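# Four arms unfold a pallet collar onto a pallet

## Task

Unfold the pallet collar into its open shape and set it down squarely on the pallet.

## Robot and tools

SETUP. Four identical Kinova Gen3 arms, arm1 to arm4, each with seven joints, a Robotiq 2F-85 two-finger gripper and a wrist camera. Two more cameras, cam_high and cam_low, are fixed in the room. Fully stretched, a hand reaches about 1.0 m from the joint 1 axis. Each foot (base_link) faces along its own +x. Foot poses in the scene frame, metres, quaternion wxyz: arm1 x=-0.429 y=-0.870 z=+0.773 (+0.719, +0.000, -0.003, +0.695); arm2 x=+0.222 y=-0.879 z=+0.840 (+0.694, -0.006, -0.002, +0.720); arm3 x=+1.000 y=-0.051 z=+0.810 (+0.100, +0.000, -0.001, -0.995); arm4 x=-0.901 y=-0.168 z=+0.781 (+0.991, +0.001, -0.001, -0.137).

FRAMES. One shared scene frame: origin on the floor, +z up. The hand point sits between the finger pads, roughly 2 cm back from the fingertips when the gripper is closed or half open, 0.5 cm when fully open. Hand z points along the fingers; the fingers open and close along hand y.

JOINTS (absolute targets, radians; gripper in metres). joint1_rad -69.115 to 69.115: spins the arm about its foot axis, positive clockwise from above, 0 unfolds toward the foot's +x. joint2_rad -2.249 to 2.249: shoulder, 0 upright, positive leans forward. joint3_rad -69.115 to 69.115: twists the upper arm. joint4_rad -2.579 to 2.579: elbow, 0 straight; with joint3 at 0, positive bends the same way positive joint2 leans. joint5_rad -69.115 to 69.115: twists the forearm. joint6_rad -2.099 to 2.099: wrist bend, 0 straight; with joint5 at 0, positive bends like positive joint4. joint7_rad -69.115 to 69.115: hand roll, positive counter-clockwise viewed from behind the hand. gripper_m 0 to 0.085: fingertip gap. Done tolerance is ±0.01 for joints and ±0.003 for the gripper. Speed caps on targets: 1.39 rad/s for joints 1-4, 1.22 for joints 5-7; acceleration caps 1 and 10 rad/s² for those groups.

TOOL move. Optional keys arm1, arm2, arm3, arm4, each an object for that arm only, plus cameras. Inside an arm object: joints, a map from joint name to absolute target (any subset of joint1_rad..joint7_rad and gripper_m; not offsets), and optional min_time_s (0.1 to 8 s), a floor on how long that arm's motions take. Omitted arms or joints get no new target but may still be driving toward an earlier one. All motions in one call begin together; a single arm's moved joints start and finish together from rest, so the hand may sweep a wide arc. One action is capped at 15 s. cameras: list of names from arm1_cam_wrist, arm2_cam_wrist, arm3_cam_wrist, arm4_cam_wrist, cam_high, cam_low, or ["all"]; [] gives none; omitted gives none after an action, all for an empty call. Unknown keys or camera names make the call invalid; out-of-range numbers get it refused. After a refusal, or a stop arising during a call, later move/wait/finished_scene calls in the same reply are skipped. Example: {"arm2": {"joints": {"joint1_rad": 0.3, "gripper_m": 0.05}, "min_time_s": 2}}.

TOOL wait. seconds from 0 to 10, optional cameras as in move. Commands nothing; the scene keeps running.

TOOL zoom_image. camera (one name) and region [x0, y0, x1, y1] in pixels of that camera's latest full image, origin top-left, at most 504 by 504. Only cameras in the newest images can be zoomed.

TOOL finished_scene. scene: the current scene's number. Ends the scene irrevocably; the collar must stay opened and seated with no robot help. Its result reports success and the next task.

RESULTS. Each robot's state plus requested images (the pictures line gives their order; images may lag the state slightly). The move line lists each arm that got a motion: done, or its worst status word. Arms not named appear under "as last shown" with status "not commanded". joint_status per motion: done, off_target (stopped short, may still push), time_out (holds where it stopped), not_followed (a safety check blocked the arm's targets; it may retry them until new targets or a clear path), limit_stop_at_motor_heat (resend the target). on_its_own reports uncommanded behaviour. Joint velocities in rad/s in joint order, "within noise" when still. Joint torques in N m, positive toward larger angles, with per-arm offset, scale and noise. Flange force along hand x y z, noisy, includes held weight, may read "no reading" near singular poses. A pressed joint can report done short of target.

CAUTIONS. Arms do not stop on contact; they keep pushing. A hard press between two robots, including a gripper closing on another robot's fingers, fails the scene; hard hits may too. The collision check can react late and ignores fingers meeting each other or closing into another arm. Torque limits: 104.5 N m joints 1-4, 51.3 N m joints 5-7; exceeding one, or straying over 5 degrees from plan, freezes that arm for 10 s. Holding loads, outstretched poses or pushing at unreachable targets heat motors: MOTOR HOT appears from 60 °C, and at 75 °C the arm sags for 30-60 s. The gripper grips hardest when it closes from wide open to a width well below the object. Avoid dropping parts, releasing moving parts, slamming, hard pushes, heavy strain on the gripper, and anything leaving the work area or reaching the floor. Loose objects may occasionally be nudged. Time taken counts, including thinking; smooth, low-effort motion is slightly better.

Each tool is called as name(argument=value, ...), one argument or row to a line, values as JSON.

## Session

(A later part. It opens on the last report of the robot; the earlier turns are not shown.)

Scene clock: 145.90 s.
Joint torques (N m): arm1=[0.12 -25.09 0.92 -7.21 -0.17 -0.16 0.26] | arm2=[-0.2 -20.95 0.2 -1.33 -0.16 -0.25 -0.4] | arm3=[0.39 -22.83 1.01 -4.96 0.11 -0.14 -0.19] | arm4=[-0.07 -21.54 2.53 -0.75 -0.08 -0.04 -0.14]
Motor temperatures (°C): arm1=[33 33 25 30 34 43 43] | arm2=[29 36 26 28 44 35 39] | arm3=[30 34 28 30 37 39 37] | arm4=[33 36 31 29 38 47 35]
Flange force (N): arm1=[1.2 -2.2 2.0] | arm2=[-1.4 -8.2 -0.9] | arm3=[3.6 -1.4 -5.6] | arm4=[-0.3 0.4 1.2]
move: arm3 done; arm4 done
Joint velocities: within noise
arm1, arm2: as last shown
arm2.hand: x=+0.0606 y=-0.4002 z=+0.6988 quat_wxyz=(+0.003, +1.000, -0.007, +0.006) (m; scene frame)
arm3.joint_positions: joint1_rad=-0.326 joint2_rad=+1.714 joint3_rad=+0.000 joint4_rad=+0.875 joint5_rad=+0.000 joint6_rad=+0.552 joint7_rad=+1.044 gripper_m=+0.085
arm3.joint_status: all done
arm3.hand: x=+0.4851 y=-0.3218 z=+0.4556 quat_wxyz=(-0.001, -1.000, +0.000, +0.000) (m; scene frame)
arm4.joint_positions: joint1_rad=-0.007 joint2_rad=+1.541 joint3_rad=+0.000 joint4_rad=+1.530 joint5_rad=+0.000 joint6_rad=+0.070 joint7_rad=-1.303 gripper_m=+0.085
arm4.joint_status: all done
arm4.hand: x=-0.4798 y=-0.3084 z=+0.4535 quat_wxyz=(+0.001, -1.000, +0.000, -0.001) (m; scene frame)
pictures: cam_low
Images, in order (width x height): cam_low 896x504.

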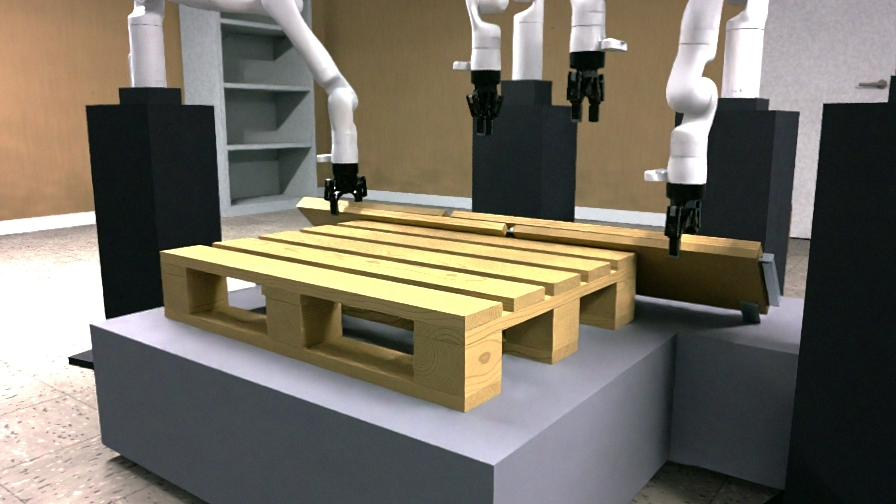

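move(
  arm3={"joints": {"joint1_rad": -0.360258, "joint2_rad": 1.71437, "joint3_rad": 0, "joint4_rad": 0.832536, "joint5_rad": 0, "joint6_rad": 0.594687, "joint7_rad": 1.010242}, "min_time_s": 3},
  arm4={"joints": {"joint1_rad": 0.0572, "joint2_rad": 1.521206, "joint3_rad": 0, "joint4_rad": 1.515608, "joint5_rad": 0, "joint6_rad": 0.104779, "joint7_rad": -1.2389}, "min_time_s": 3},
  cameras=["cam_low", "arm3_cam_wrist"],
)

Scene clock: 149.83 s.
Joint torques (N m): arm1=[0.19 -25.1 0.95 -7.23 -0.17 -0.18 0.26] | arm2=[-0.17 -21.05 0.13 -1.32 -0.23 -0.34 -0.43] | arm3=[0.41 -23.12 1.02 -5.28 0.1 -0.14 -0.17] | arm4=[1.63 -22.09 4.89 -1.77 0.06 -0.42 -0.11]
Motor temperatures (°C): arm1=[33 33 25 30 34 43 43] | arm2=[29 36 26 28 44 35 39] | arm3=[30 34 28 30 37 39 37] | arm4=[33 36 31 29 38 47 35]
Flange force (N): arm1=[1.4 -2.2 2.0] | arm2=[-1.5 -8.6 -0.8] | arm3=[3.9 -1.7 -5.7] | arm4=[-0.1 -3.5 0.2]
move: arm3 done; arm4 done
Joint velocities: within noise
arm1, arm2: as last shown
arm3.joint_positions: joint1_rad=-0.360 joint2_rad=+1.714 joint3_rad=+0.000 joint4_rad=+0.833 joint5_rad=+0.000 joint6_rad=+0.595 joint7_rad=+1.010 gripper_m=+0.085
arm3.joint_status: all done
arm3.hand: x=+0.4851 y=-0.3450 z=+0.4629 quat_wxyz=(-0.001, -1.000, +0.000, +0.000) (m; scene frame)
arm4.joint_positions: joint1_rad=+0.057 joint2_rad=+1.521 joint3_rad=+0.000 joint4_rad=+1.516 joint5_rad=+0.000 joint6_rad=+0.105 joint7_rad=-1.239 gripper_m=+0.085
arm4.joint_status: all done
arm4.hand: x=-0.4798 y=-0.3385 z=+0.4628 quat_wxyz=(+0.001, -1.000, +0.000, -0.001) (m; scene frame)
pictures: arm3_cam_wrist, cam_low
Images, in order (width x height): arm3_cam_wrist 896x504, cam_low 896x504.

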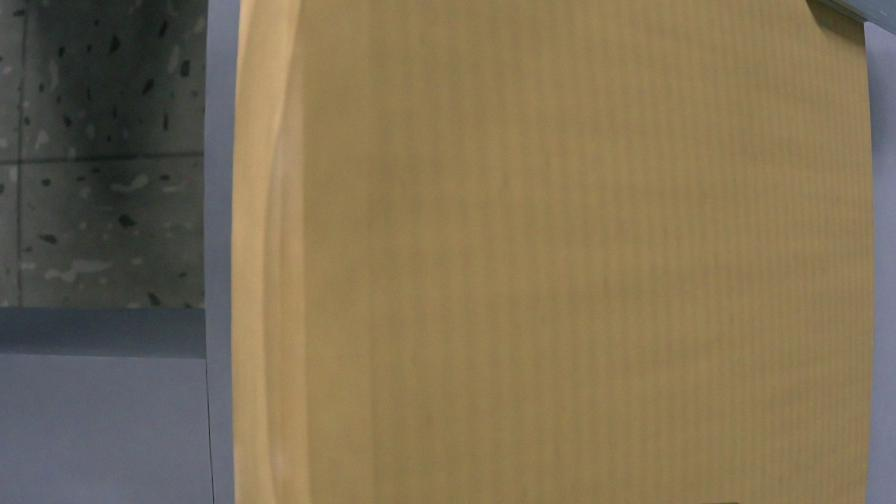

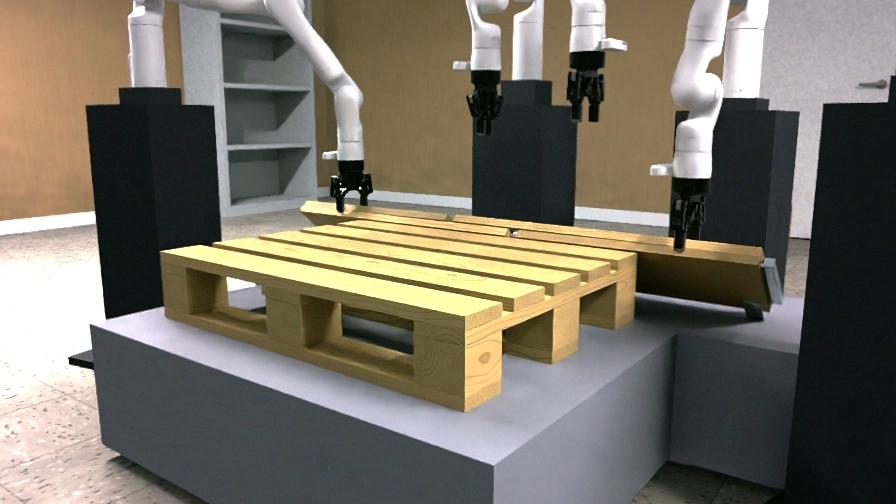

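wait(
  seconds=0.1,
  cameras=["arm1_cam_wrist", "arm2_cam_wrist", "arm4_cam_wrist"],
)

Scene clock: 160.70 s.
Joint torques (N m): arm1=[0.18 -25.06 0.98 -7.22 -0.16 -0.18 0.3] | arm2=[-0.1 -20.93 0.17 -1.36 -0.14 -0.28 -0.35] | arm3=[0.37 -23.12 1.04 -5.3 0.09 -0.12 -0.17] | arm4=[1.61 -22.11 4.95 -1.8 0.06 -0.4 -0.12]
Motor temperatures (°C): arm1=[33 33 25 30 34 43 43] | arm2=[29 36 26 28 44 35 39] | arm3=[30 35 28 30 37 39 37] | arm4=[33 37 31 29 38 47 35]
Flange force (N): arm1=[1.4 -2.2 1.9] | arm2=[-1.6 -8.0 -1.0] | arm3=[4.1 -1.9 -5.8] | arm4=[-0.3 -3.5 0.2]
Joint velocities: within noise
arm1.joint_positions: joint1_rad=+0.236 joint2_rad=+1.070 joint3_rad=+0.000 joint4_rad=+1.334 joint5_rad=+0.000 joint6_rad=+0.738 joint7_rad=+0.314 gripper_m=+0.085
arm1.joint_status: not commanded
arm1.hand: x=-0.2497 y=-0.3171 z=+0.7191 quat_wxyz=(-0.002, +0.021, -1.000, -0.002) (m; scene frame)
arm2.joint_positions: joint1_rad=-0.341 joint2_rad=+1.133 joint3_rad=+0.000 joint4_rad=+1.599 joint5_rad=+0.000 joint6_rad=+0.410 joint7_rad=+2.752 gripper_m=+0.023
arm2.joint_status: not commanded
arm2.hand: x=+0.0606 y=-0.4002 z=+0.6988 quat_wxyz=(+0.003, +1.000, -0.007, +0.006) (m; scene frame)
arm3.joint_positions: joint1_rad=-0.360 joint2_rad=+1.714 joint3_rad=+0.000 joint4_rad=+0.833 joint5_rad=+0.000 joint6_rad=+0.595 joint7_rad=+1.010 gripper_m=+0.085
arm3.joint_status: all done
arm3.hand: x=+0.4851 y=-0.3450 z=+0.4629 quat_wxyz=(-0.001, -1.000, +0.000, +0.000) (m; scene frame)
arm4.joint_positions: joint1_rad=+0.057 joint2_rad=+1.521 joint3_rad=+0.000 joint4_rad=+1.516 joint5_rad=+0.000 joint6_rad=+0.105 joint7_rad=-1.239 gripper_m=+0.085
arm4.joint_status: all done
arm4.hand: x=-0.4798 y=-0.3385 z=+0.4628 quat_wxyz=(+0.001, -1.000, +0.000, -0.001) (m; scene frame)
wait: 0.10 s; at rest from the start
pictures: arm1_cam_wrist, arm2_cam_wrist, arm4_cam_wrist
Images, in order (width x height): arm1_cam_wrist 896x504, arm2_cam_wrist 896x504, arm4_cam_wrist 896x504.

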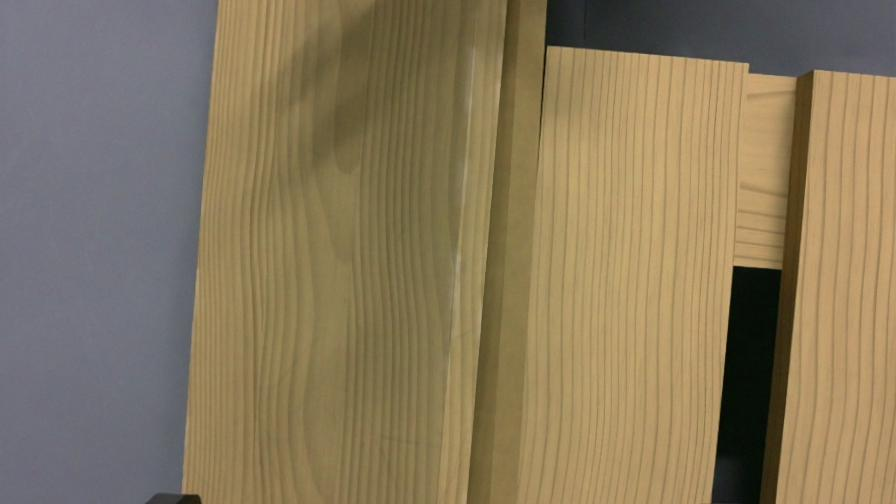

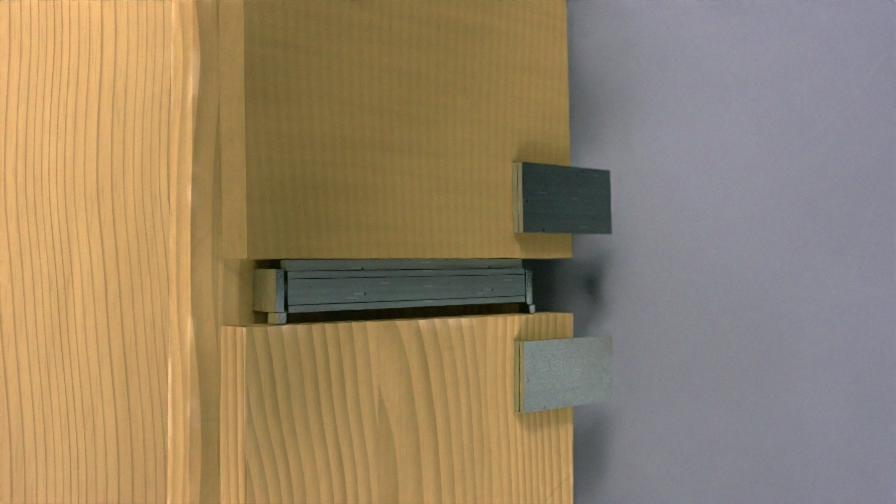

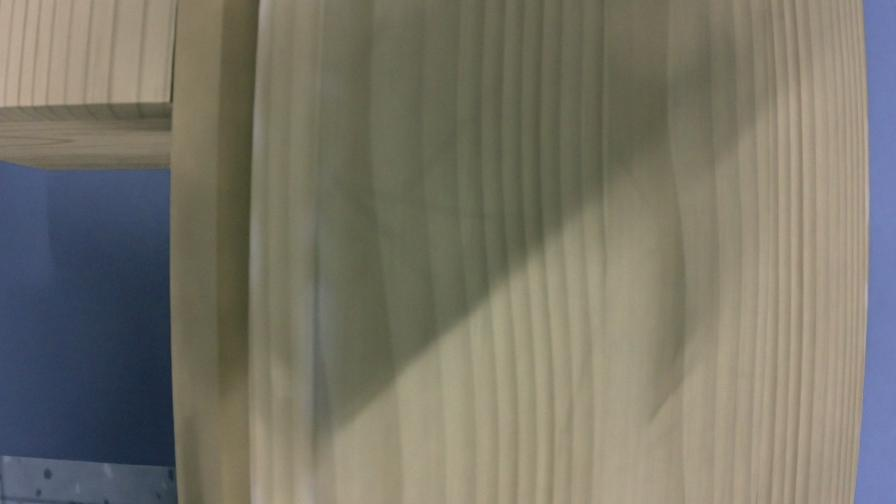

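move(
  arm1={"joints": {"joint1_rad": 0.052536, "joint2_rad": 1.650901, "joint3_rad": 0, "joint4_rad": 2.123016, "joint5_rad": 0, "joint6_rad": -1.132324, "joint7_rad": 1.5708, "gripper_m": 0}, "min_time_s": 3.5},
  arm2={"joints": {"joint1_rad": -0.003464, "joint2_rad": 1.777238, "joint3_rad": 0, "joint4_rad": 1.937487, "joint5_rad": 0, "joint6_rad": -1.073132, "joint7_rad": 1.5708, "gripper_m": 0}, "min_time_s": 3.5},
  cameras=["cam_low"],
)

Scene clock: 181.17 s.
Joint torques (N m): arm1=[0.15 -17.73 1.16 3.19 -0.19 -1.6 0.26] | arm2=[-0.17 -15.46 0.18 5.33 -0.24 -1.59 -0.41] | arm3=[0.42 -23.08 1 -5.32 0.06 -0.15 -0.18] | arm4=[1.64 -22.08 4.94 -1.79 0.07 -0.41 -0.13]
Motor temperatures (°C): arm1=[33 34 25 30 34 43 43] | arm2=[29 36 26 28 44 35 39] | arm3=[30 36 28 30 37 39 37] | arm4=[33 37 31 29 37 47 35]
Flange force (N): arm1=[3.6 1.0 0.0] | arm2=[-3.0 -2.1 5.4] | arm3=[4.2 -1.9 -6.0] | arm4=[-0.2 -3.6 0.1]
move: arm1 done; arm2 done
Joint velocities: within noise
arm1.joint_positions: joint1_rad=+0.053 joint2_rad=+1.651 joint3_rad=+0.000 joint4_rad=+2.123 joint5_rad=+0.000 joint6_rad=-1.132 joint7_rad=+1.571 gripper_m=+0.000
arm1.joint_status: all done
arm1.hand: x=-0.3697 y=-0.4897 z=+0.4993 quat_wxyz=(-0.185, +0.655, -0.714, -0.167) (m; scene frame)
arm2.joint_positions: joint1_rad=-0.003 joint2_rad=+1.777 joint3_rad=+0.000 joint4_rad=+1.937 joint5_rad=+0.000 joint6_rad=-1.073 joint7_rad=+1.571 gripper_m=+0.000
arm2.joint_status: all done
arm2.hand: x=+0.2356 y=-0.4898 z=+0.4990 quat_wxyz=(-0.174, +0.700, -0.671, -0.173) (m; scene frame)
arm3, arm4: as last shown
pictures: cam_low
Images, in order (width x height): cam_low 896x504.

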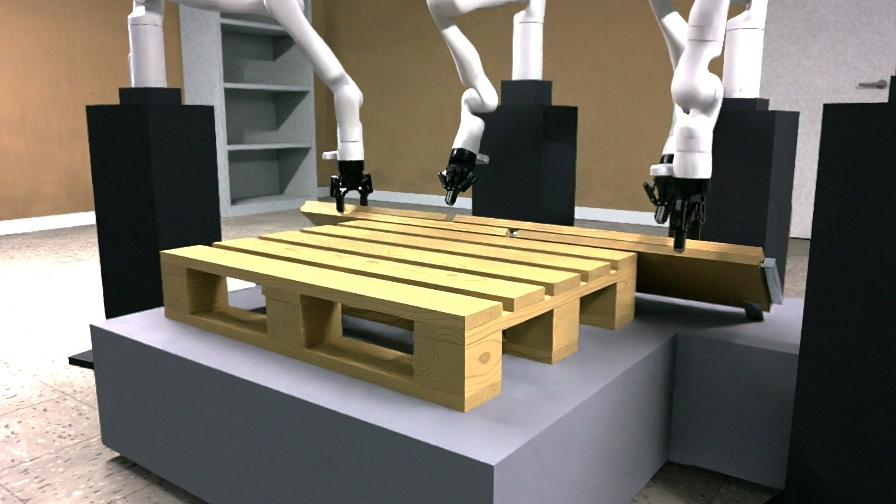

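move(
  arm1={"joints": {"joint1_rad": 0.055594, "joint2_rad": 2.036811, "joint3_rad": 0, "joint4_rad": 1.651714, "joint5_rad": 0, "joint6_rad": -1.046932, "joint7_rad": 1.5708}, "min_time_s": 2.5},
  arm2={"joints": {"joint1_rad": -0.010845, "joint2_rad": 2.160051, "joint3_rad": 0, "joint4_rad": 1.401558, "joint5_rad": 0, "joint6_rad": -0.920016, "joint7_rad": 1.5708}, "min_time_s": 2.5},
  cameras=["arm1_cam_wrist", "arm2_cam_wrist"],
)

Scene clock: 184.80 s.
Joint torques (N m): arm1=[0.11 -16.22 1 2.52 -0.15 -1.53 0.31] | arm2=[-0.25 -13.61 0.12 4.25 -0.18 -1.63 -0.32] | arm3=[0.36 -23.16 0.98 -5.29 0.14 -0.12 -0.16] | arm4=[1.66 -22.08 4.98 -1.81 0.04 -0.42 -0.12]
Motor temperatures (°C): arm1=[33 34 25 30 34 43 43] | arm2=[29 36 26 28 44 35 39] | arm3=[30 36 28 30 37 39 37] | arm4=[33 37 31 29 37 47 35]
Flange force (N): arm1=[2.5 0.6 -0.7] | arm2=[-1.2 -1.9 7.5] | arm3=[4.0 -1.8 -5.7] | arm4=[-0.2 -3.6 0.1]
move: arm1 done; arm2 done
Joint velocities: within noise
arm1.joint_positions: joint1_rad=+0.056 joint2_rad=+2.037 joint3_rad=+0.000 joint4_rad=+1.652 joint5_rad=+0.000 joint6_rad=-1.047 joint7_rad=+1.571 gripper_m=+0.000
arm1.joint_status: all done
arm1.hand: x=-0.3696 y=-0.5104 z=+0.3289 quat_wxyz=(-0.186, +0.654, -0.715, -0.167) (m; scene frame)
arm2.joint_positions: joint1_rad=-0.011 joint2_rad=+2.160 joint3_rad=+0.000 joint4_rad=+1.402 joint5_rad=+0.000 joint6_rad=-0.920 joint7_rad=+1.571 gripper_m=+0.000
arm2.joint_status: all done
arm2.hand: x=+0.2357 y=-0.5104 z=+0.3286 quat_wxyz=(-0.173, +0.703, -0.668, -0.173) (m; scene frame)
arm3, arm4: as last shown
pictures: arm1_cam_wrist, arm2_cam_wrist
Images, in order (width x height): arm1_cam_wrist 896x504, arm2_cam_wrist 896x504.

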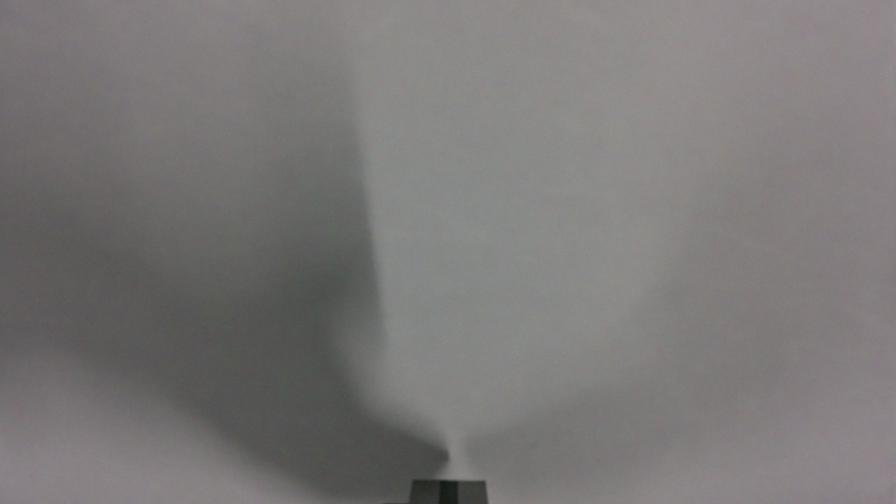

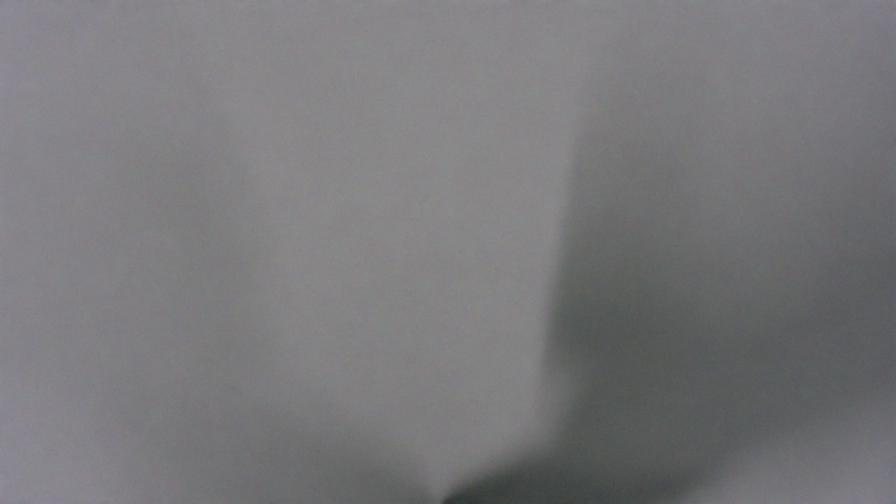

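move(
  arm1={"joints": {"joint1_rad": 0.049026, "joint2_rad": 2.004362, "joint3_rad": 0, "joint4_rad": 1.602688, "joint5_rad": 0, "joint6_rad": -0.965457, "joint7_rad": 1.5708}, "min_time_s": 2},
  arm2={"joints": {"joint1_rad": -0.00743, "joint2_rad": 2.13387, "joint3_rad": 0, "joint4_rad": 1.350083, "joint5_rad": 0, "joint6_rad": -0.84236, "joint7_rad": 1.5708}, "min_time_s": 2},
  arm3={"joints": {"joint1_rad": -0.360228, "joint2_rad": 1.741313, "joint3_rad": 0, "joint4_rad": 0.79878, "joint5_rad": 0, "joint6_rad": 0.6015, "joint7_rad": 1.010272}, "min_time_s": 2},
  arm4={"joints": {"joint1_rad": 0.05728, "joint2_rad": 1.556752, "joint3_rad": 0, "joint4_rad": 1.481653, "joint5_rad": 0, "joint6_rad": 0.103188, "joint7_rad": -1.23882}, "min_time_s": 2},
  cameras=["cam_low"],
)

Scene clock: 195.40 s.
Joint torques (N m): arm1=[-1.19 -25.3 -0.26 -6.53 0.5 -4.62 0.26] | arm2=[-3.03 -49.22 -1.2 -21.81 0.86 -13.58 -0.22] | arm3=[0.35 -23.06 1.02 -5.36 0.11 -0.15 -0.15] | arm4=[-0.06 -21.85 2.5 -1.05 -0.08 -0.02 -0.13]
Motor temperatures (°C): arm1=[33 33 25 30 34 43 43] | arm2=[29 36 26 28 44 35 39] | arm3=[30 36 28 30 37 39 37] | arm4=[33 37 31 29 37 47 35]
Flange force (N): arm1=[12.1 -1.9 -14.5] | arm2=[36.6 -5.6 -15.7] | arm3=[4.2 -2.0 -6.1] | arm4=[-0.3 0.4 1.2]
move: arm1 done; arm2 done; arm3 done; arm4 done
TORQUE WARNING: arm2's joint2_rad reached its warning level (56.7 N m). A warning alone does not stop the arm.
Joint velocities: within noise
arm1.joint_positions: joint1_rad=+0.049 joint2_rad=+2.004 joint3_rad=+0.000 joint4_rad=+1.603 joint5_rad=+0.000 joint6_rad=-0.965 joint7_rad=+1.571 gripper_m=+0.000
arm1.joint_status: all done
arm1.hand: x=-0.3696 y=-0.4818 z=+0.3289 quat_wxyz=(-0.185, +0.656, -0.712, -0.167) (m; scene frame)
arm2.joint_positions: joint1_rad=-0.007 joint2_rad=+2.134 joint3_rad=+0.000 joint4_rad=+1.350 joint5_rad=+0.000 joint6_rad=-0.842 joint7_rad=+1.571 gripper_m=+0.000
arm2.joint_status: all done
arm2.hand: x=+0.2357 y=-0.4818 z=+0.3286 quat_wxyz=(-0.173, +0.701, -0.669, -0.173) (m; scene frame)
arm3.joint_positions: joint1_rad=-0.360 joint2_rad=+1.741 joint3_rad=+0.000 joint4_rad=+0.799 joint5_rad=+0.000 joint6_rad=+0.602 joint7_rad=+1.010 gripper_m=+0.085
arm3.joint_status: all done
arm3.hand: x=+0.4851 y=-0.3450 z=+0.4529 quat_wxyz=(-0.001, -1.000, +0.000, +0.000) (m; scene frame)
arm4.joint_positions: joint1_rad=+0.057 joint2_rad=+1.557 joint3_rad=+0.000 joint4_rad=+1.482 joint5_rad=+0.000 joint6_rad=+0.103 joint7_rad=-1.239 gripper_m=+0.085
arm4.joint_status: all done
arm4.hand: x=-0.4798 y=-0.3385 z=+0.4478 quat_wxyz=(+0.001, -1.000, +0.000, -0.001) (m; scene frame)
pictures: cam_low
Images, in order (width x height): cam_low 896x504.

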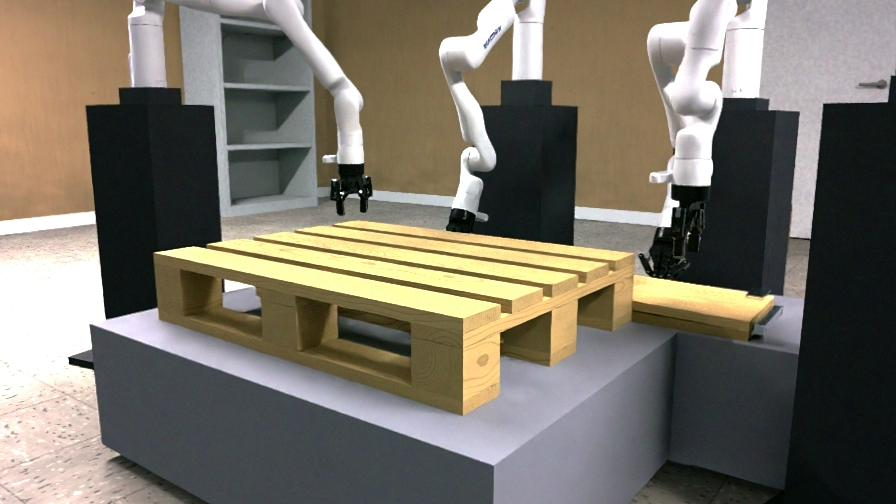

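wait(
  seconds=0.1,
  cameras=["arm3_cam_wrist", "arm4_cam_wrist", "cam_low", "cam_high"],
)

zoom_image(
  camera="cam_low",
  region=[600, 230, 810, 356],
)

Scene clock: 200.40 s.
Joint torques (N m): arm1=[-1.3 -25.4 -0.32 -6.62 0.51 -4.67 0.27] | arm2=[-3.01 -49.1 -1.19 -21.81 0.85 -13.62 -0.23] | arm3=[0.36 -23.09 1.01 -5.37 0.11 -0.15 -0.14] | arm4=[-0.04 -21.81 2.54 -1.07 -0.08 -0.02 -0.14]
Motor temperatures (°C): arm1=[33 34 25 30 34 43 43] | arm2=[29 37 26 29 44 35 39] | arm3=[30 36 28 30 37 39 37] | arm4=[33 37 31 29 37 47 35]
Flange force (N): arm1=[12.1 -2.2 -14.6] | arm2=[36.4 -5.6 -15.8] | arm3=[4.2 -2.0 -6.0] | arm4=[-0.4 0.4 1.1]
Joint velocities: within noise
arm1.joint_positions: joint1_rad=+0.049 joint2_rad=+2.004 joint3_rad=+0.000 joint4_rad=+1.603 joint5_rad=+0.000 joint6_rad=-0.965 joint7_rad=+1.571 gripper_m=+0.000
arm1.joint_status: all done
arm1.hand: x=-0.3696 y=-0.4818 z=+0.3289 quat_wxyz=(-0.185, +0.656, -0.713, -0.167) (m; scene frame)
arm2.joint_positions: joint1_rad=-0.007 joint2_rad=+2.134 joint3_rad=+0.000 joint4_rad=+1.350 joint5_rad=+0.000 joint6_rad=-0.842 joint7_rad=+1.571 gripper_m=+0.000
arm2.joint_status: all done
arm2.hand: x=+0.2357 y=-0.4818 z=+0.3286 quat_wxyz=(-0.173, +0.701, -0.669, -0.173) (m; scene frame)
arm3.joint_positions: joint1_rad=-0.360 joint2_rad=+1.741 joint3_rad=+0.000 joint4_rad=+0.799 joint5_rad=+0.000 joint6_rad=+0.602 joint7_rad=+1.010 gripper_m=+0.085
arm3.joint_status: all done
arm3.hand: x=+0.4851 y=-0.3450 z=+0.4529 quat_wxyz=(-0.001, -1.000, +0.000, +0.000) (m; scene frame)
arm4.joint_positions: joint1_rad=+0.057 joint2_rad=+1.557 joint3_rad=+0.000 joint4_rad=+1.482 joint5_rad=+0.000 joint6_rad=+0.103 joint7_rad=-1.239 gripper_m=+0.085
arm4.joint_status: all done
arm4.hand: x=-0.4798 y=-0.3385 z=+0.4478 quat_wxyz=(+0.001, -1.000, +0.000, -0.001) (m; scene frame)
wait: 0.10 s; at rest from the start
pictures: arm3_cam_wrist, arm4_cam_wrist, cam_high, cam_low
Images, in order (width x height): arm3_cam_wrist 896x504, arm4_cam_wrist 896x504, cam_high 896x504, cam_low 896x504.

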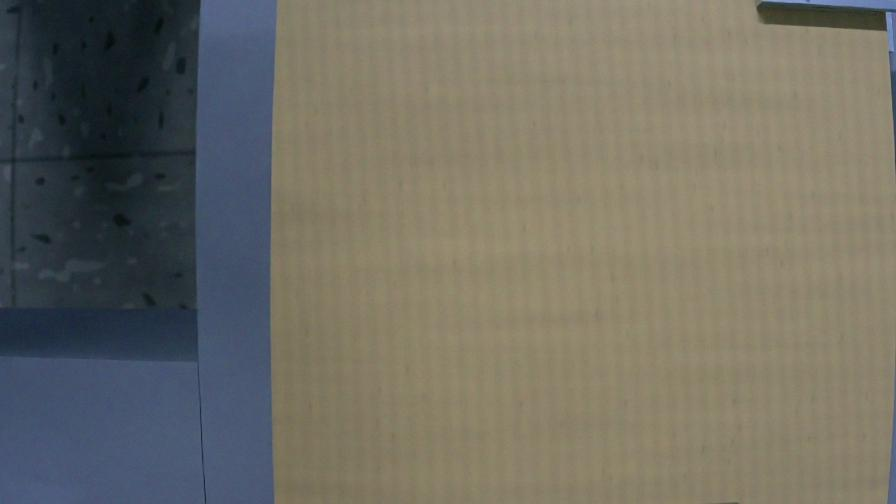

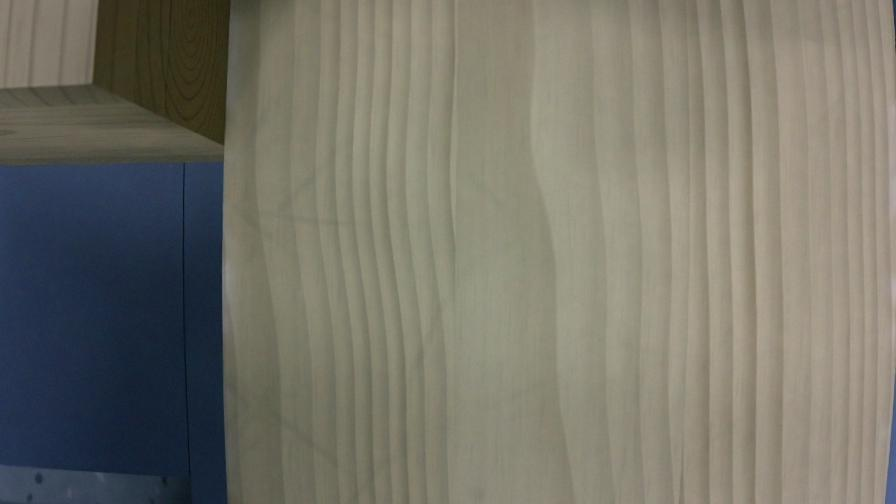

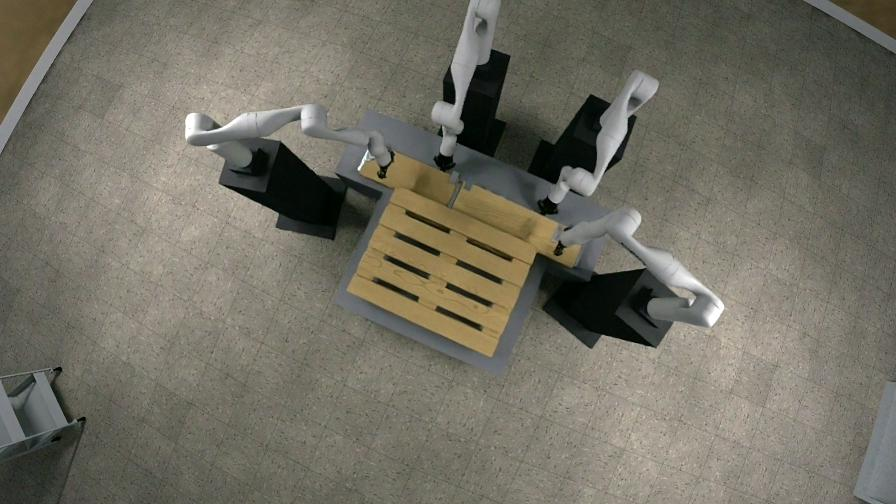

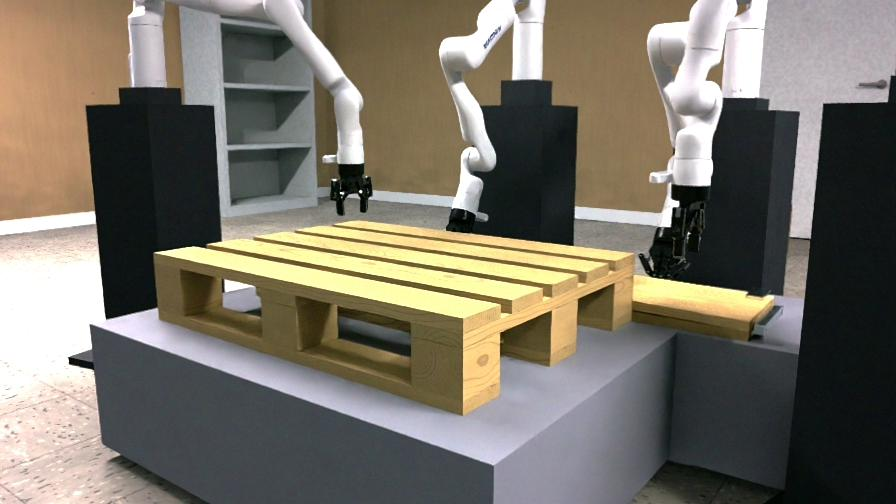

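Scaled by 2.400 from the camera's 896x504 image, which has a finer 1280x720 frame.

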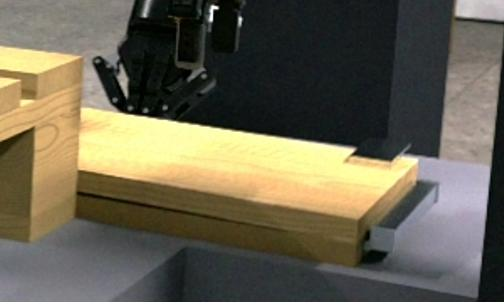

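move(
  arm1={"joints": {"joint1_rad": 0.051325, "joint2_rad": 2.015719, "joint3_rad": 0, "joint4_rad": 1.619847, "joint5_rad": 0, "joint6_rad": -0.993973, "joint7_rad": 1.5708}, "min_time_s": 1.5},
  arm2={"joints": {"joint1_rad": -0.008625, "joint2_rad": 2.143033, "joint3_rad": 0, "joint4_rad": 1.368099, "joint5_rad": 0, "joint6_rad": -0.86954, "joint7_rad": 1.5708}, "min_time_s": 1.5},
  arm3={"joints": {"joint1_rad": -0.286782, "joint2_rad": 1.641706, "joint3_rad": 0, "joint4_rad": 1.254235, "joint5_rad": 0, "joint6_rad": 0.245652, "joint7_rad": 1.083718, "gripper_m": 0}, "min_time_s": 2},
  arm4={"joints": {"joint1_rad": -0.132119, "joint2_rad": 1.551979, "joint3_rad": 0, "joint4_rad": 1.630205, "joint5_rad": 0, "joint6_rad": -0.040591, "joint7_rad": -1.428219, "gripper_m": 0}, "min_time_s": 2},
  cameras=["arm3_cam_wrist", "arm4_cam_wrist"],
)

Scene clock: 241.33 s.
Joint torques (N m): arm1=[0.18 -16.88 1.09 2.09 -0.13 -1.54 0.3] | arm2=[-0.16 -14.42 0.12 3.76 -0.26 -1.66 -0.37] | arm3=[0.4 -20.57 1.02 -2.38 0.13 -0.18 -0.19] | arm4=[-0.04 -20.63 2.49 0.31 -0.06 -0.02 -0.11]
Motor temperatures (°C): arm1=[33 36 25 30 33 43 43] | arm2=[29 41 26 32 44 36 39] | arm3=[30 36 28 30 37 39 37] | arm4=[33 37 31 29 37 47 35]
Flange force (N): arm1=[2.6 0.9 -0.6] | arm2=[-1.1 -1.8 7.7] | arm3=[1.4 0.1 -4.7] | arm4=[-0.2 0.1 1.5]
move: arm1 done; arm2 done; arm3 done; arm4 done
Joint velocities: within noise
arm1.joint_positions: joint1_rad=+0.051 joint2_rad=+2.016 joint3_rad=+0.000 joint4_rad=+1.620 joint5_rad=+0.000 joint6_rad=-0.994 joint7_rad=+1.571 gripper_m=+0.000
arm1.joint_status: all done
arm1.hand: x=-0.3696 y=-0.4919 z=+0.3286 quat_wxyz=(-0.185, +0.655, -0.713, -0.167) (m; scene frame)
arm2.joint_positions: joint1_rad=-0.009 joint2_rad=+2.143 joint3_rad=+0.000 joint4_rad=+1.368 joint5_rad=+0.000 joint6_rad=-0.870 joint7_rad=+1.571 gripper_m=+0.000
arm2.joint_status: all done
arm2.hand: x=+0.2356 y=-0.4919 z=+0.3283 quat_wxyz=(-0.173, +0.702, -0.669, -0.173) (m; scene frame)
arm3.joint_positions: joint1_rad=-0.287 joint2_rad=+1.642 joint3_rad=+0.000 joint4_rad=+1.254 joint5_rad=+0.000 joint6_rad=+0.246 joint7_rad=+1.084 gripper_m=+0.000
arm3.joint_status: all done
arm3.hand: x=+0.5501 y=-0.2613 z=+0.4487 quat_wxyz=(-0.001, -1.000, +0.000, +0.000) (m; scene frame)
arm4.joint_positions: joint1_rad=-0.132 joint2_rad=+1.552 joint3_rad=+0.000 joint4_rad=+1.630 joint5_rad=+0.000 joint6_rad=-0.041 joint7_rad=-1.428 gripper_m=+0.000
arm4.joint_status: all done
arm4.hand: x=-0.4998 y=-0.2499 z=+0.4485 quat_wxyz=(+0.001, -1.000, +0.000, -0.001) (m; scene frame)
pictures: arm3_cam_wrist, arm4_cam_wrist
Images, in order (width x height): arm3_cam_wrist 896x504, arm4_cam_wrist 896x504.

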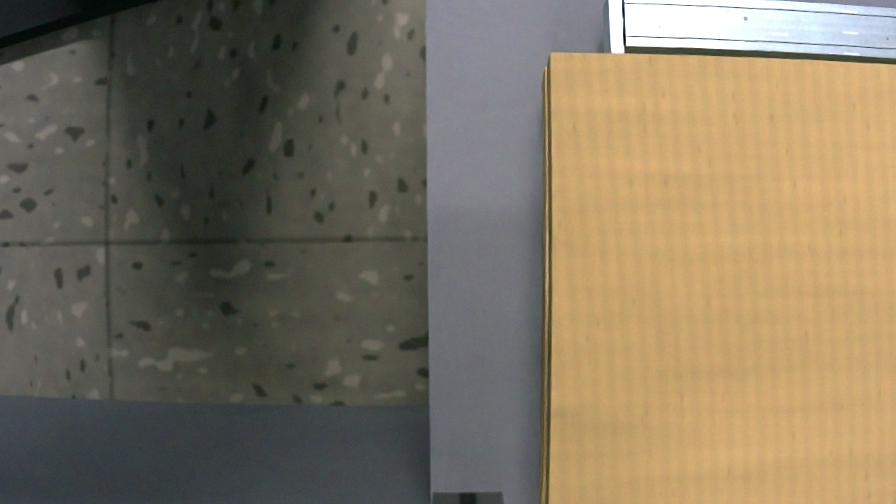

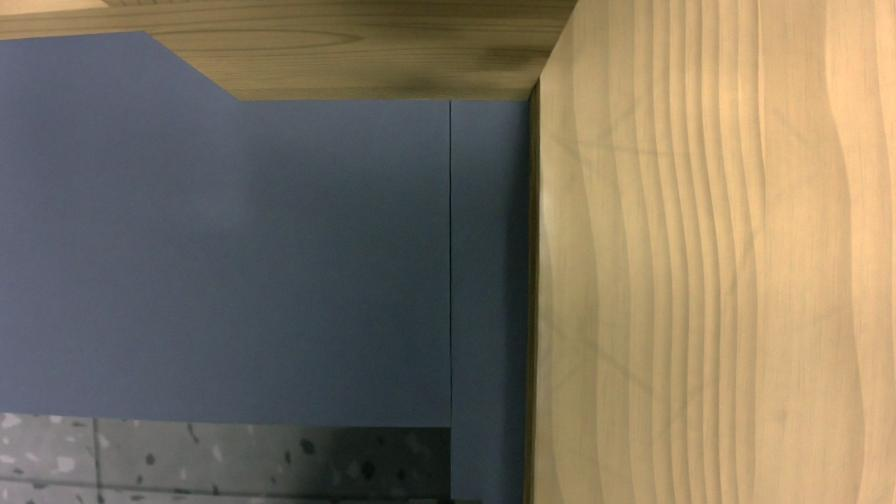

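move(
  arm3={"joints": {"joint1_rad": -0.286289, "joint2_rad": 1.993572, "joint3_rad": 0, "joint4_rad": 0.782542, "joint5_rad": 0, "joint6_rad": 0.365479, "joint7_rad": 1.084211}, "min_time_s": 3},
  arm4={"joints": {"joint1_rad": -0.131456, "joint2_rad": 1.868377, "joint3_rad": 0, "joint4_rad": 1.255985, "joint5_rad": 0, "joint6_rad": 0.017231, "joint7_rad": -1.427556}, "min_time_s": 3},
  cameras=["cam_low"],
)

Scene clock: 254.30 s.
Joint torques (N m): arm1=[0.1 -16.83 1.01 2.06 -0.17 -1.53 0.3] | arm2=[-0.27 -14.36 0.16 3.72 -0.22 -1.66 -0.41] | arm3=[0.5 -3.49 0.97 -8.6 0.28 -6.82 -0.16] | arm4=[-0.33 24.87 1.4 -33.21 -0.05 -17.22 -0.13]
Motor temperatures (°C): arm1=[33 35 25 30 33 43 43] | arm2=[29 41 26 32 44 36 39] | arm3=[30 36 28 30 37 39 37] | arm4=[33 38 31 29 37 47 35]
Flange force (N): arm1=[2.5 0.5 -0.8] | arm2=[-1.2 -1.9 7.4] | arm3=[20.7 -8.8 -71.4] | arm4=[-53.1 -9.9 -209.1]
move: arm3 done; arm4 done
Joint velocities: within noise
arm1, arm2: as last shown
arm2.hand: x=+0.2357 y=-0.4919 z=+0.3283 quat_wxyz=(-0.173, +0.702, -0.669, -0.173) (m; scene frame)
arm3.joint_positions: joint1_rad=-0.286 joint2_rad=+1.993 joint3_rad=+0.000 joint4_rad=+0.783 joint5_rad=+0.000 joint6_rad=+0.366 joint7_rad=+1.084 gripper_m=+0.000
arm3.joint_status: all done
arm3.hand: x=+0.5500 y=-0.2612 z=+0.3172 quat_wxyz=(-0.001, -1.000, +0.000, +0.000) (m; scene frame)
arm4.joint_positions: joint1_rad=-0.131 joint2_rad=+1.868 joint3_rad=+0.000 joint4_rad=+1.256 joint5_rad=+0.000 joint6_rad=+0.017 joint7_rad=-1.428 gripper_m=+0.000
arm4.joint_status: all done
arm4.hand: x=-0.4997 y=-0.2499 z=+0.3172 quat_wxyz=(+0.001, -1.000, +0.000, -0.001) (m; scene frame)
pictures: cam_low
Images, in order (width x height): cam_low 896x504.

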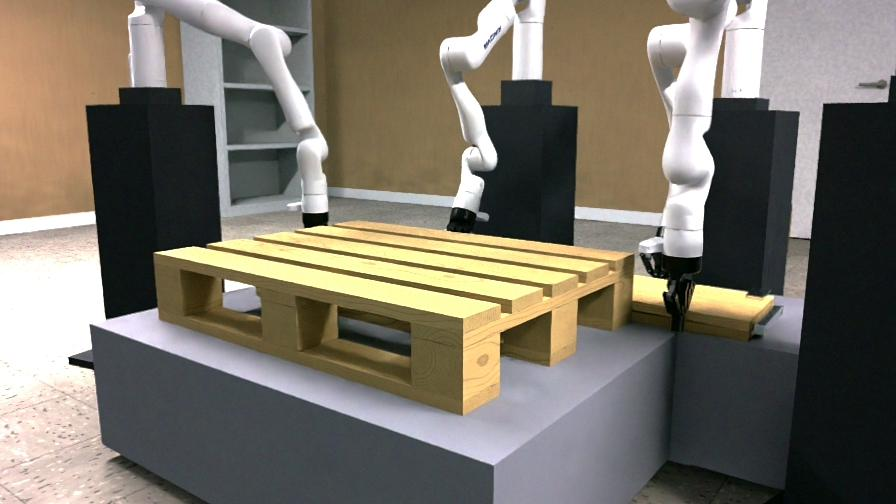

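move(
  arm3={"joints": {"joint1_rad": -0.286289, "joint2_rad": 1.980, "joint3_rad": 0, "joint4_rad": 0.8027, "joint5_rad": 0, "joint6_rad": 0.3589}, "min_time_s": 1},
  arm4={"joints": {"joint1_rad": -0.131456, "joint2_rad": 1.8556, "joint3_rad": 0, "joint4_rad": 1.2728, "joint5_rad": 0, "joint6_rad": 0.0132}, "min_time_s": 1},
  cameras=["arm3_cam_wrist", "arm4_cam_wrist"],
)

Scene clock: 257.50 s.
Joint torques (N m): arm1=[0.13 -16.86 1.02 2.07 -0.15 -1.6 0.31] | arm2=[-0.26 -14.43 0.22 3.75 -0.23 -1.65 -0.41] | arm3=[0.38 -19.94 1 -3.38 0.11 -0.15 -0.18] | arm4=[-0.07 -20.26 2.51 -0.18 -0.08 -0.05 -0.11]
Motor temperatures (°C): arm1=[33 35 25 30 33 43 43] | arm2=[29 41 26 32 44 36 39] | arm3=[30 36 28 30 37 39 37] | arm4=[33 38 31 29 37 48 35]
Flange force (N): arm1=[2.4 0.6 -0.5] | arm2=[-1.1 -1.8 7.7] | arm3=[2.6 -0.6 -6.2] | arm4=[-0.1 0.4 1.5]
move: arm3 done; arm4 done
Joint velocities: within noise
arm1, arm2: as last shown
arm3.joint_positions: joint1_rad=-0.286 joint2_rad=+1.980 joint3_rad=+0.000 joint4_rad=+0.803 joint5_rad=+0.000 joint6_rad=+0.359 joint7_rad=+1.084 gripper_m=+0.000
arm3.joint_status: all done
arm3.hand: x=+0.5497 y=-0.2614 z=+0.3216 quat_wxyz=(-0.001, -1.000, +0.000, +0.000) (m; scene frame)
arm4.joint_positions: joint1_rad=-0.131 joint2_rad=+1.856 joint3_rad=+0.000 joint4_rad=+1.273 joint5_rad=+0.000 joint6_rad=+0.013 joint7_rad=-1.428 gripper_m=+0.000
arm4.joint_status: all done
arm4.hand: x=-0.4996 y=-0.2499 z=+0.3222 quat_wxyz=(+0.001, -1.000, +0.000, -0.001) (m; scene frame)
pictures: arm3_cam_wrist, arm4_cam_wrist
Images, in order (width x height): arm3_cam_wrist 896x504, arm4_cam_wrist 896x504.

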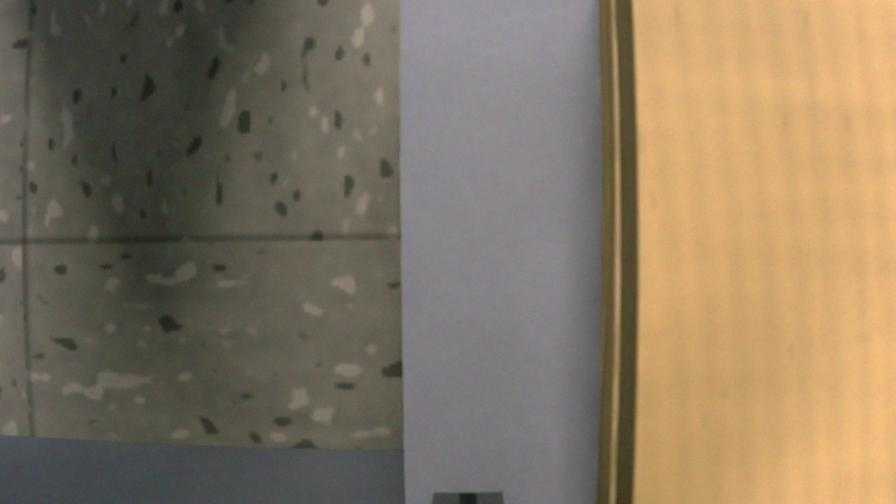

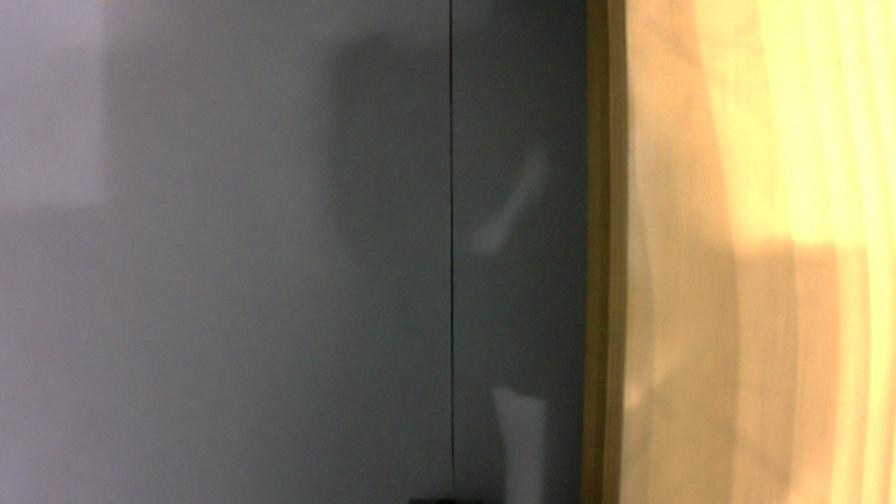

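move(
  cameras=["arm1_cam_wrist", "arm2_cam_wrist"],
)

Scene clock: 261.73 s.
Joint torques (N m): arm1=[0.23 -16.88 1.06 2.12 -0.17 -1.62 0.24] | arm2=[-0.24 -14.37 0.18 3.73 -0.24 -1.7 -0.39] | arm3=[0.34 -19.98 1 -3.39 0.11 -0.16 -0.17] | arm4=[-0.03 -20.26 2.5 -0.2 -0.06 -0.04 -0.15]
Motor temperatures (°C): arm1=[33 35 25 30 33 43 43] | arm2=[29 40 26 32 44 36 39] | arm3=[30 36 28 30 37 39 37] | arm4=[33 38 31 29 37 48 35]
Flange force (N): arm1=[2.5 0.9 -0.2] | arm2=[-1.3 -1.8 7.6] | arm3=[2.5 -0.7 -6.1] | arm4=[-0.1 0.3 1.4]
Joint velocities: within noise
arm1.joint_positions: joint1_rad=+0.051 joint2_rad=+2.016 joint3_rad=+0.000 joint4_rad=+1.620 joint5_rad=+0.000 joint6_rad=-0.994 joint7_rad=+1.571 gripper_m=+0.000
arm1.joint_status: not commanded
arm1.hand: x=-0.3696 y=-0.4919 z=+0.3286 quat_wxyz=(-0.185, +0.655, -0.713, -0.167) (m; scene frame)
arm2.joint_positions: joint1_rad=-0.009 joint2_rad=+2.143 joint3_rad=+0.000 joint4_rad=+1.368 joint5_rad=+0.000 joint6_rad=-0.870 joint7_rad=+1.571 gripper_m=+0.000
arm2.joint_status: not commanded
arm2.hand: x=+0.2357 y=-0.4919 z=+0.3283 quat_wxyz=(-0.173, +0.702, -0.669, -0.173) (m; scene frame)
arm3.joint_positions: joint1_rad=-0.286 joint2_rad=+1.980 joint3_rad=+0.000 joint4_rad=+0.803 joint5_rad=+0.000 joint6_rad=+0.359 joint7_rad=+1.084 gripper_m=+0.000
arm3.joint_status: all done
arm3.hand: x=+0.5497 y=-0.2614 z=+0.3216 quat_wxyz=(-0.001, -1.000, +0.000, +0.000) (m; scene frame)
arm4.joint_positions: joint1_rad=-0.131 joint2_rad=+1.856 joint3_rad=+0.000 joint4_rad=+1.273 joint5_rad=+0.000 joint6_rad=+0.013 joint7_rad=-1.428 gripper_m=+0.000
arm4.joint_status: all done
arm4.hand: x=-0.4996 y=-0.2499 z=+0.3222 quat_wxyz=(+0.001, -1.000, +0.000, -0.001) (m; scene frame)
pictures: arm1_cam_wrist, arm2_cam_wrist
Images, in order (width x height): arm1_cam_wrist 896x504, arm2_cam_wrist 896x504.

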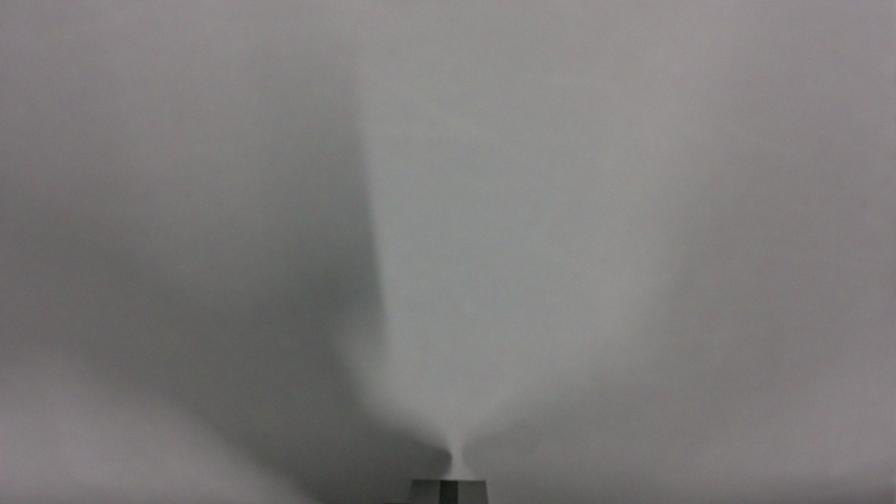

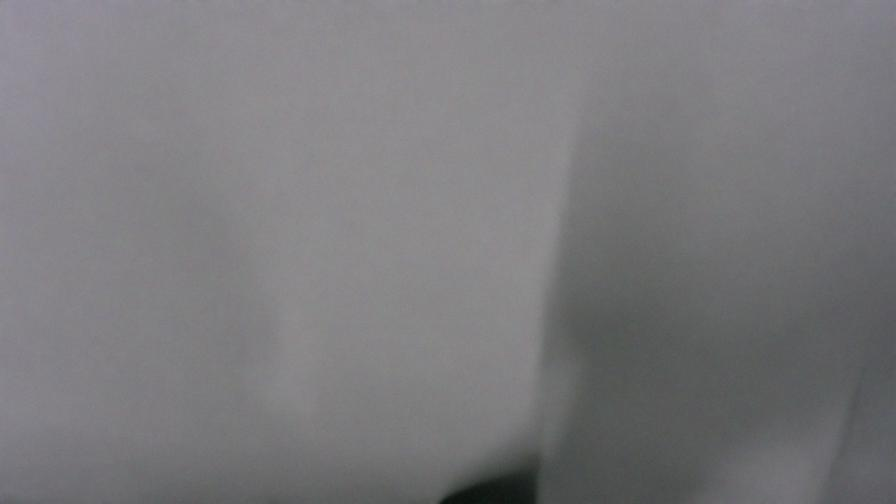

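move(
  arm3={"joints": {"joint1_rad": -0.329846, "joint2_rad": 1.992084, "joint3_rad": 0, "joint4_rad": 0.746844, "joint5_rad": 0, "joint6_rad": 0.402665, "joint7_rad": 1.040658}, "min_time_s": 3},
  arm4={"joints": {"joint1_rad": -0.066764, "joint2_rad": 1.856156, "joint3_rad": 0, "joint4_rad": 1.252738, "joint5_rad": 0, "joint6_rad": 0.032699, "joint7_rad": -1.362864}, "min_time_s": 3},
  cameras=[],
)

Scene clock: 270.10 s.
Joint torques (N m): arm1=[-1.34 -26.89 -0.3 -8.12 0.56 -5.4 0.29] | arm2=[0.11 -39.57 1.86 -17.32 -1.05 -10.13 -0.4] | arm3=[-22.32 -23.08 -19.27 -16.08 -4.85 -8.43 -0.16] | arm4=[18.4 -13.3 27.76 -8.04 0.33 -3.78 -0.11]
Motor temperatures (°C): arm1=[33 35 25 30 33 43 43] | arm2=[29 40 26 31 43 36 39] | arm3=[30 37 28 30 37 39 37] | arm4=[33 38 31 29 37 48 35]
Flange force (N): arm1=[14.0 -2.0 -17.2] | arm2=[26.0 1.5 -21.9] | arm3=[7.1 -53.8 -44.7] | arm4=[-4.3 -46.9 -39.3]
move: arm3 done; arm4 done
Joint velocities: within noise
arm1: as last shown
arm1.hand: x=-0.3696 y=-0.4920 z=+0.3286 quat_wxyz=(-0.185, +0.655, -0.713, -0.167) (m; scene frame)
arm2.joint_positions: joint1_rad=-0.009 joint2_rad=+2.143 joint3_rad=+0.000 joint4_rad=+1.368 joint5_rad=+0.000 joint6_rad=-0.869 joint7_rad=+1.571 gripper_m=+0.000
arm2.joint_status: not commanded
arm2.hand: x=+0.2357 y=-0.4921 z=+0.3283 quat_wxyz=(-0.173, +0.702, -0.669, -0.173) (m; scene frame)
arm3.joint_positions: joint1_rad=-0.330 joint2_rad=+1.992 joint3_rad=+0.000 joint4_rad=+0.747 joint5_rad=+0.000 joint6_rad=+0.403 joint7_rad=+1.041 gripper_m=+0.000
arm3.joint_status: all done
arm3.hand: x=+0.5500 y=-0.2862 z=+0.3221 quat_wxyz=(-0.001, -1.000, +0.000, +0.000) (m; scene frame)
arm4.joint_positions: joint1_rad=-0.067 joint2_rad=+1.856 joint3_rad=+0.000 joint4_rad=+1.253 joint5_rad=+0.000 joint6_rad=+0.033 joint7_rad=-1.363 gripper_m=+0.000
arm4.joint_status: all done
arm4.hand: x=-0.4998 y=-0.2767 z=+0.3220 quat_wxyz=(+0.001, -1.000, +0.000, -0.001) (m; scene frame)
pictures: none
No camera images: "cameras" was empty.

move(
  arm3={"joints": {"joint1_rad": -0.333314, "joint2_rad": 1.931467, "joint3_rad": 0, "joint4_rad": 0.837607, "joint5_rad": 0, "joint6_rad": 0.372519, "joint7_rad": 1.03719}, "min_time_s": 2.5},
  arm4={"joints": {"joint1_rad": -0.062148, "joint2_rad": 1.806655, "joint3_rad": 0, "joint4_rad": 1.317502, "joint5_rad": 0, "joint6_rad": 0.017436, "joint7_rad": -1.358248}, "min_time_s": 2.5},
  cameras=["cam_low"],
)

Scene clock: 278.43 s.
Joint torques (N m): arm1=[-0.74 -31.92 0.47 -8.3 0.18 -7.55 0.21] | arm2=[-0.22 -45.58 1.53 -15.58 -0.81 -12.79 -0.28] | arm3=[-10.92 -32.41 -9.76 -11.87 -2.31 -3.97 -0.17] | arm4=[9.79 -26.32 17.24 -3.42 0.07 -1.59 -0.1]
Motor temperatures (°C): arm1=[33 35 25 30 33 43 43] | arm2=[29 41 26 32 43 36 39] | arm3=[30 37 28 30 37 39 37] | arm4=[33 38 32 29 37 48 35]
Flange force (N): arm1=[20.0 -0.6 -5.8] | arm2=[33.5 0.0 2.8] | arm3=[3.6 -26.5 -2.1] | arm4=[-0.1 -24.3 6.5]
move: arm3 done; arm4 done
Joint velocities: within noise
arm1: as last shown
arm1.hand: x=-0.3696 y=-0.4919 z=+0.3286 quat_wxyz=(-0.185, +0.655, -0.713, -0.167) (m; scene frame)
arm2.joint_positions: joint1_rad=-0.009 joint2_rad=+2.143 joint3_rad=+0.000 joint4_rad=+1.368 joint5_rad=+0.000 joint6_rad=-0.870 joint7_rad=+1.571 gripper_m=+0.000
arm2.joint_status: not commanded
arm2.hand: x=+0.2357 y=-0.4919 z=+0.3283 quat_wxyz=(-0.173, +0.702, -0.669, -0.173) (m; scene frame)
arm3.joint_positions: joint1_rad=-0.333 joint2_rad=+1.931 joint3_rad=+0.000 joint4_rad=+0.838 joint5_rad=+0.000 joint6_rad=+0.373 joint7_rad=+1.037 gripper_m=+0.000
arm3.joint_status: all done
arm3.hand: x=+0.5500 y=-0.2883 z=+0.3422 quat_wxyz=(-0.001, -1.000, +0.000, +0.000) (m; scene frame)
arm4.joint_positions: joint1_rad=-0.062 joint2_rad=+1.807 joint3_rad=+0.000 joint4_rad=+1.318 joint5_rad=+0.000 joint6_rad=+0.017 joint7_rad=-1.358 gripper_m=+0.000
arm4.joint_status: all done
arm4.hand: x=-0.4998 y=-0.2789 z=+0.3420 quat_wxyz=(+0.001, -1.000, +0.000, -0.001) (m; scene frame)
pictures: cam_low
Images, in order (width x height): cam_low 896x504.

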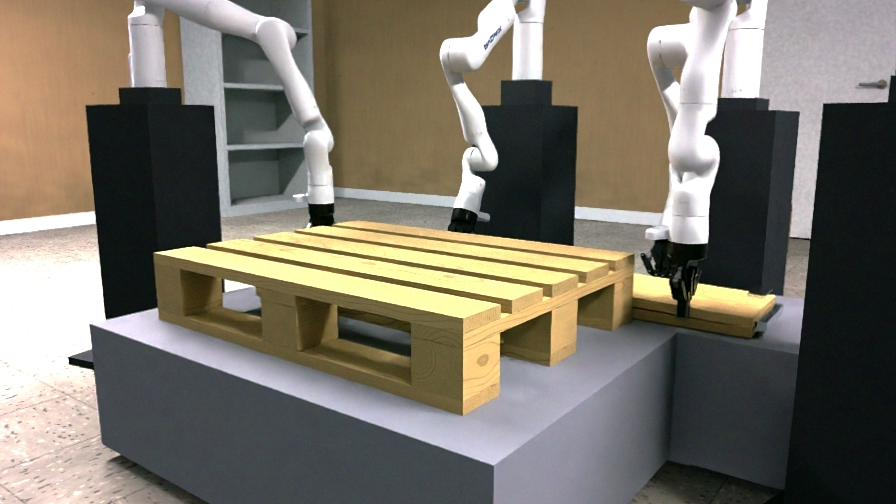

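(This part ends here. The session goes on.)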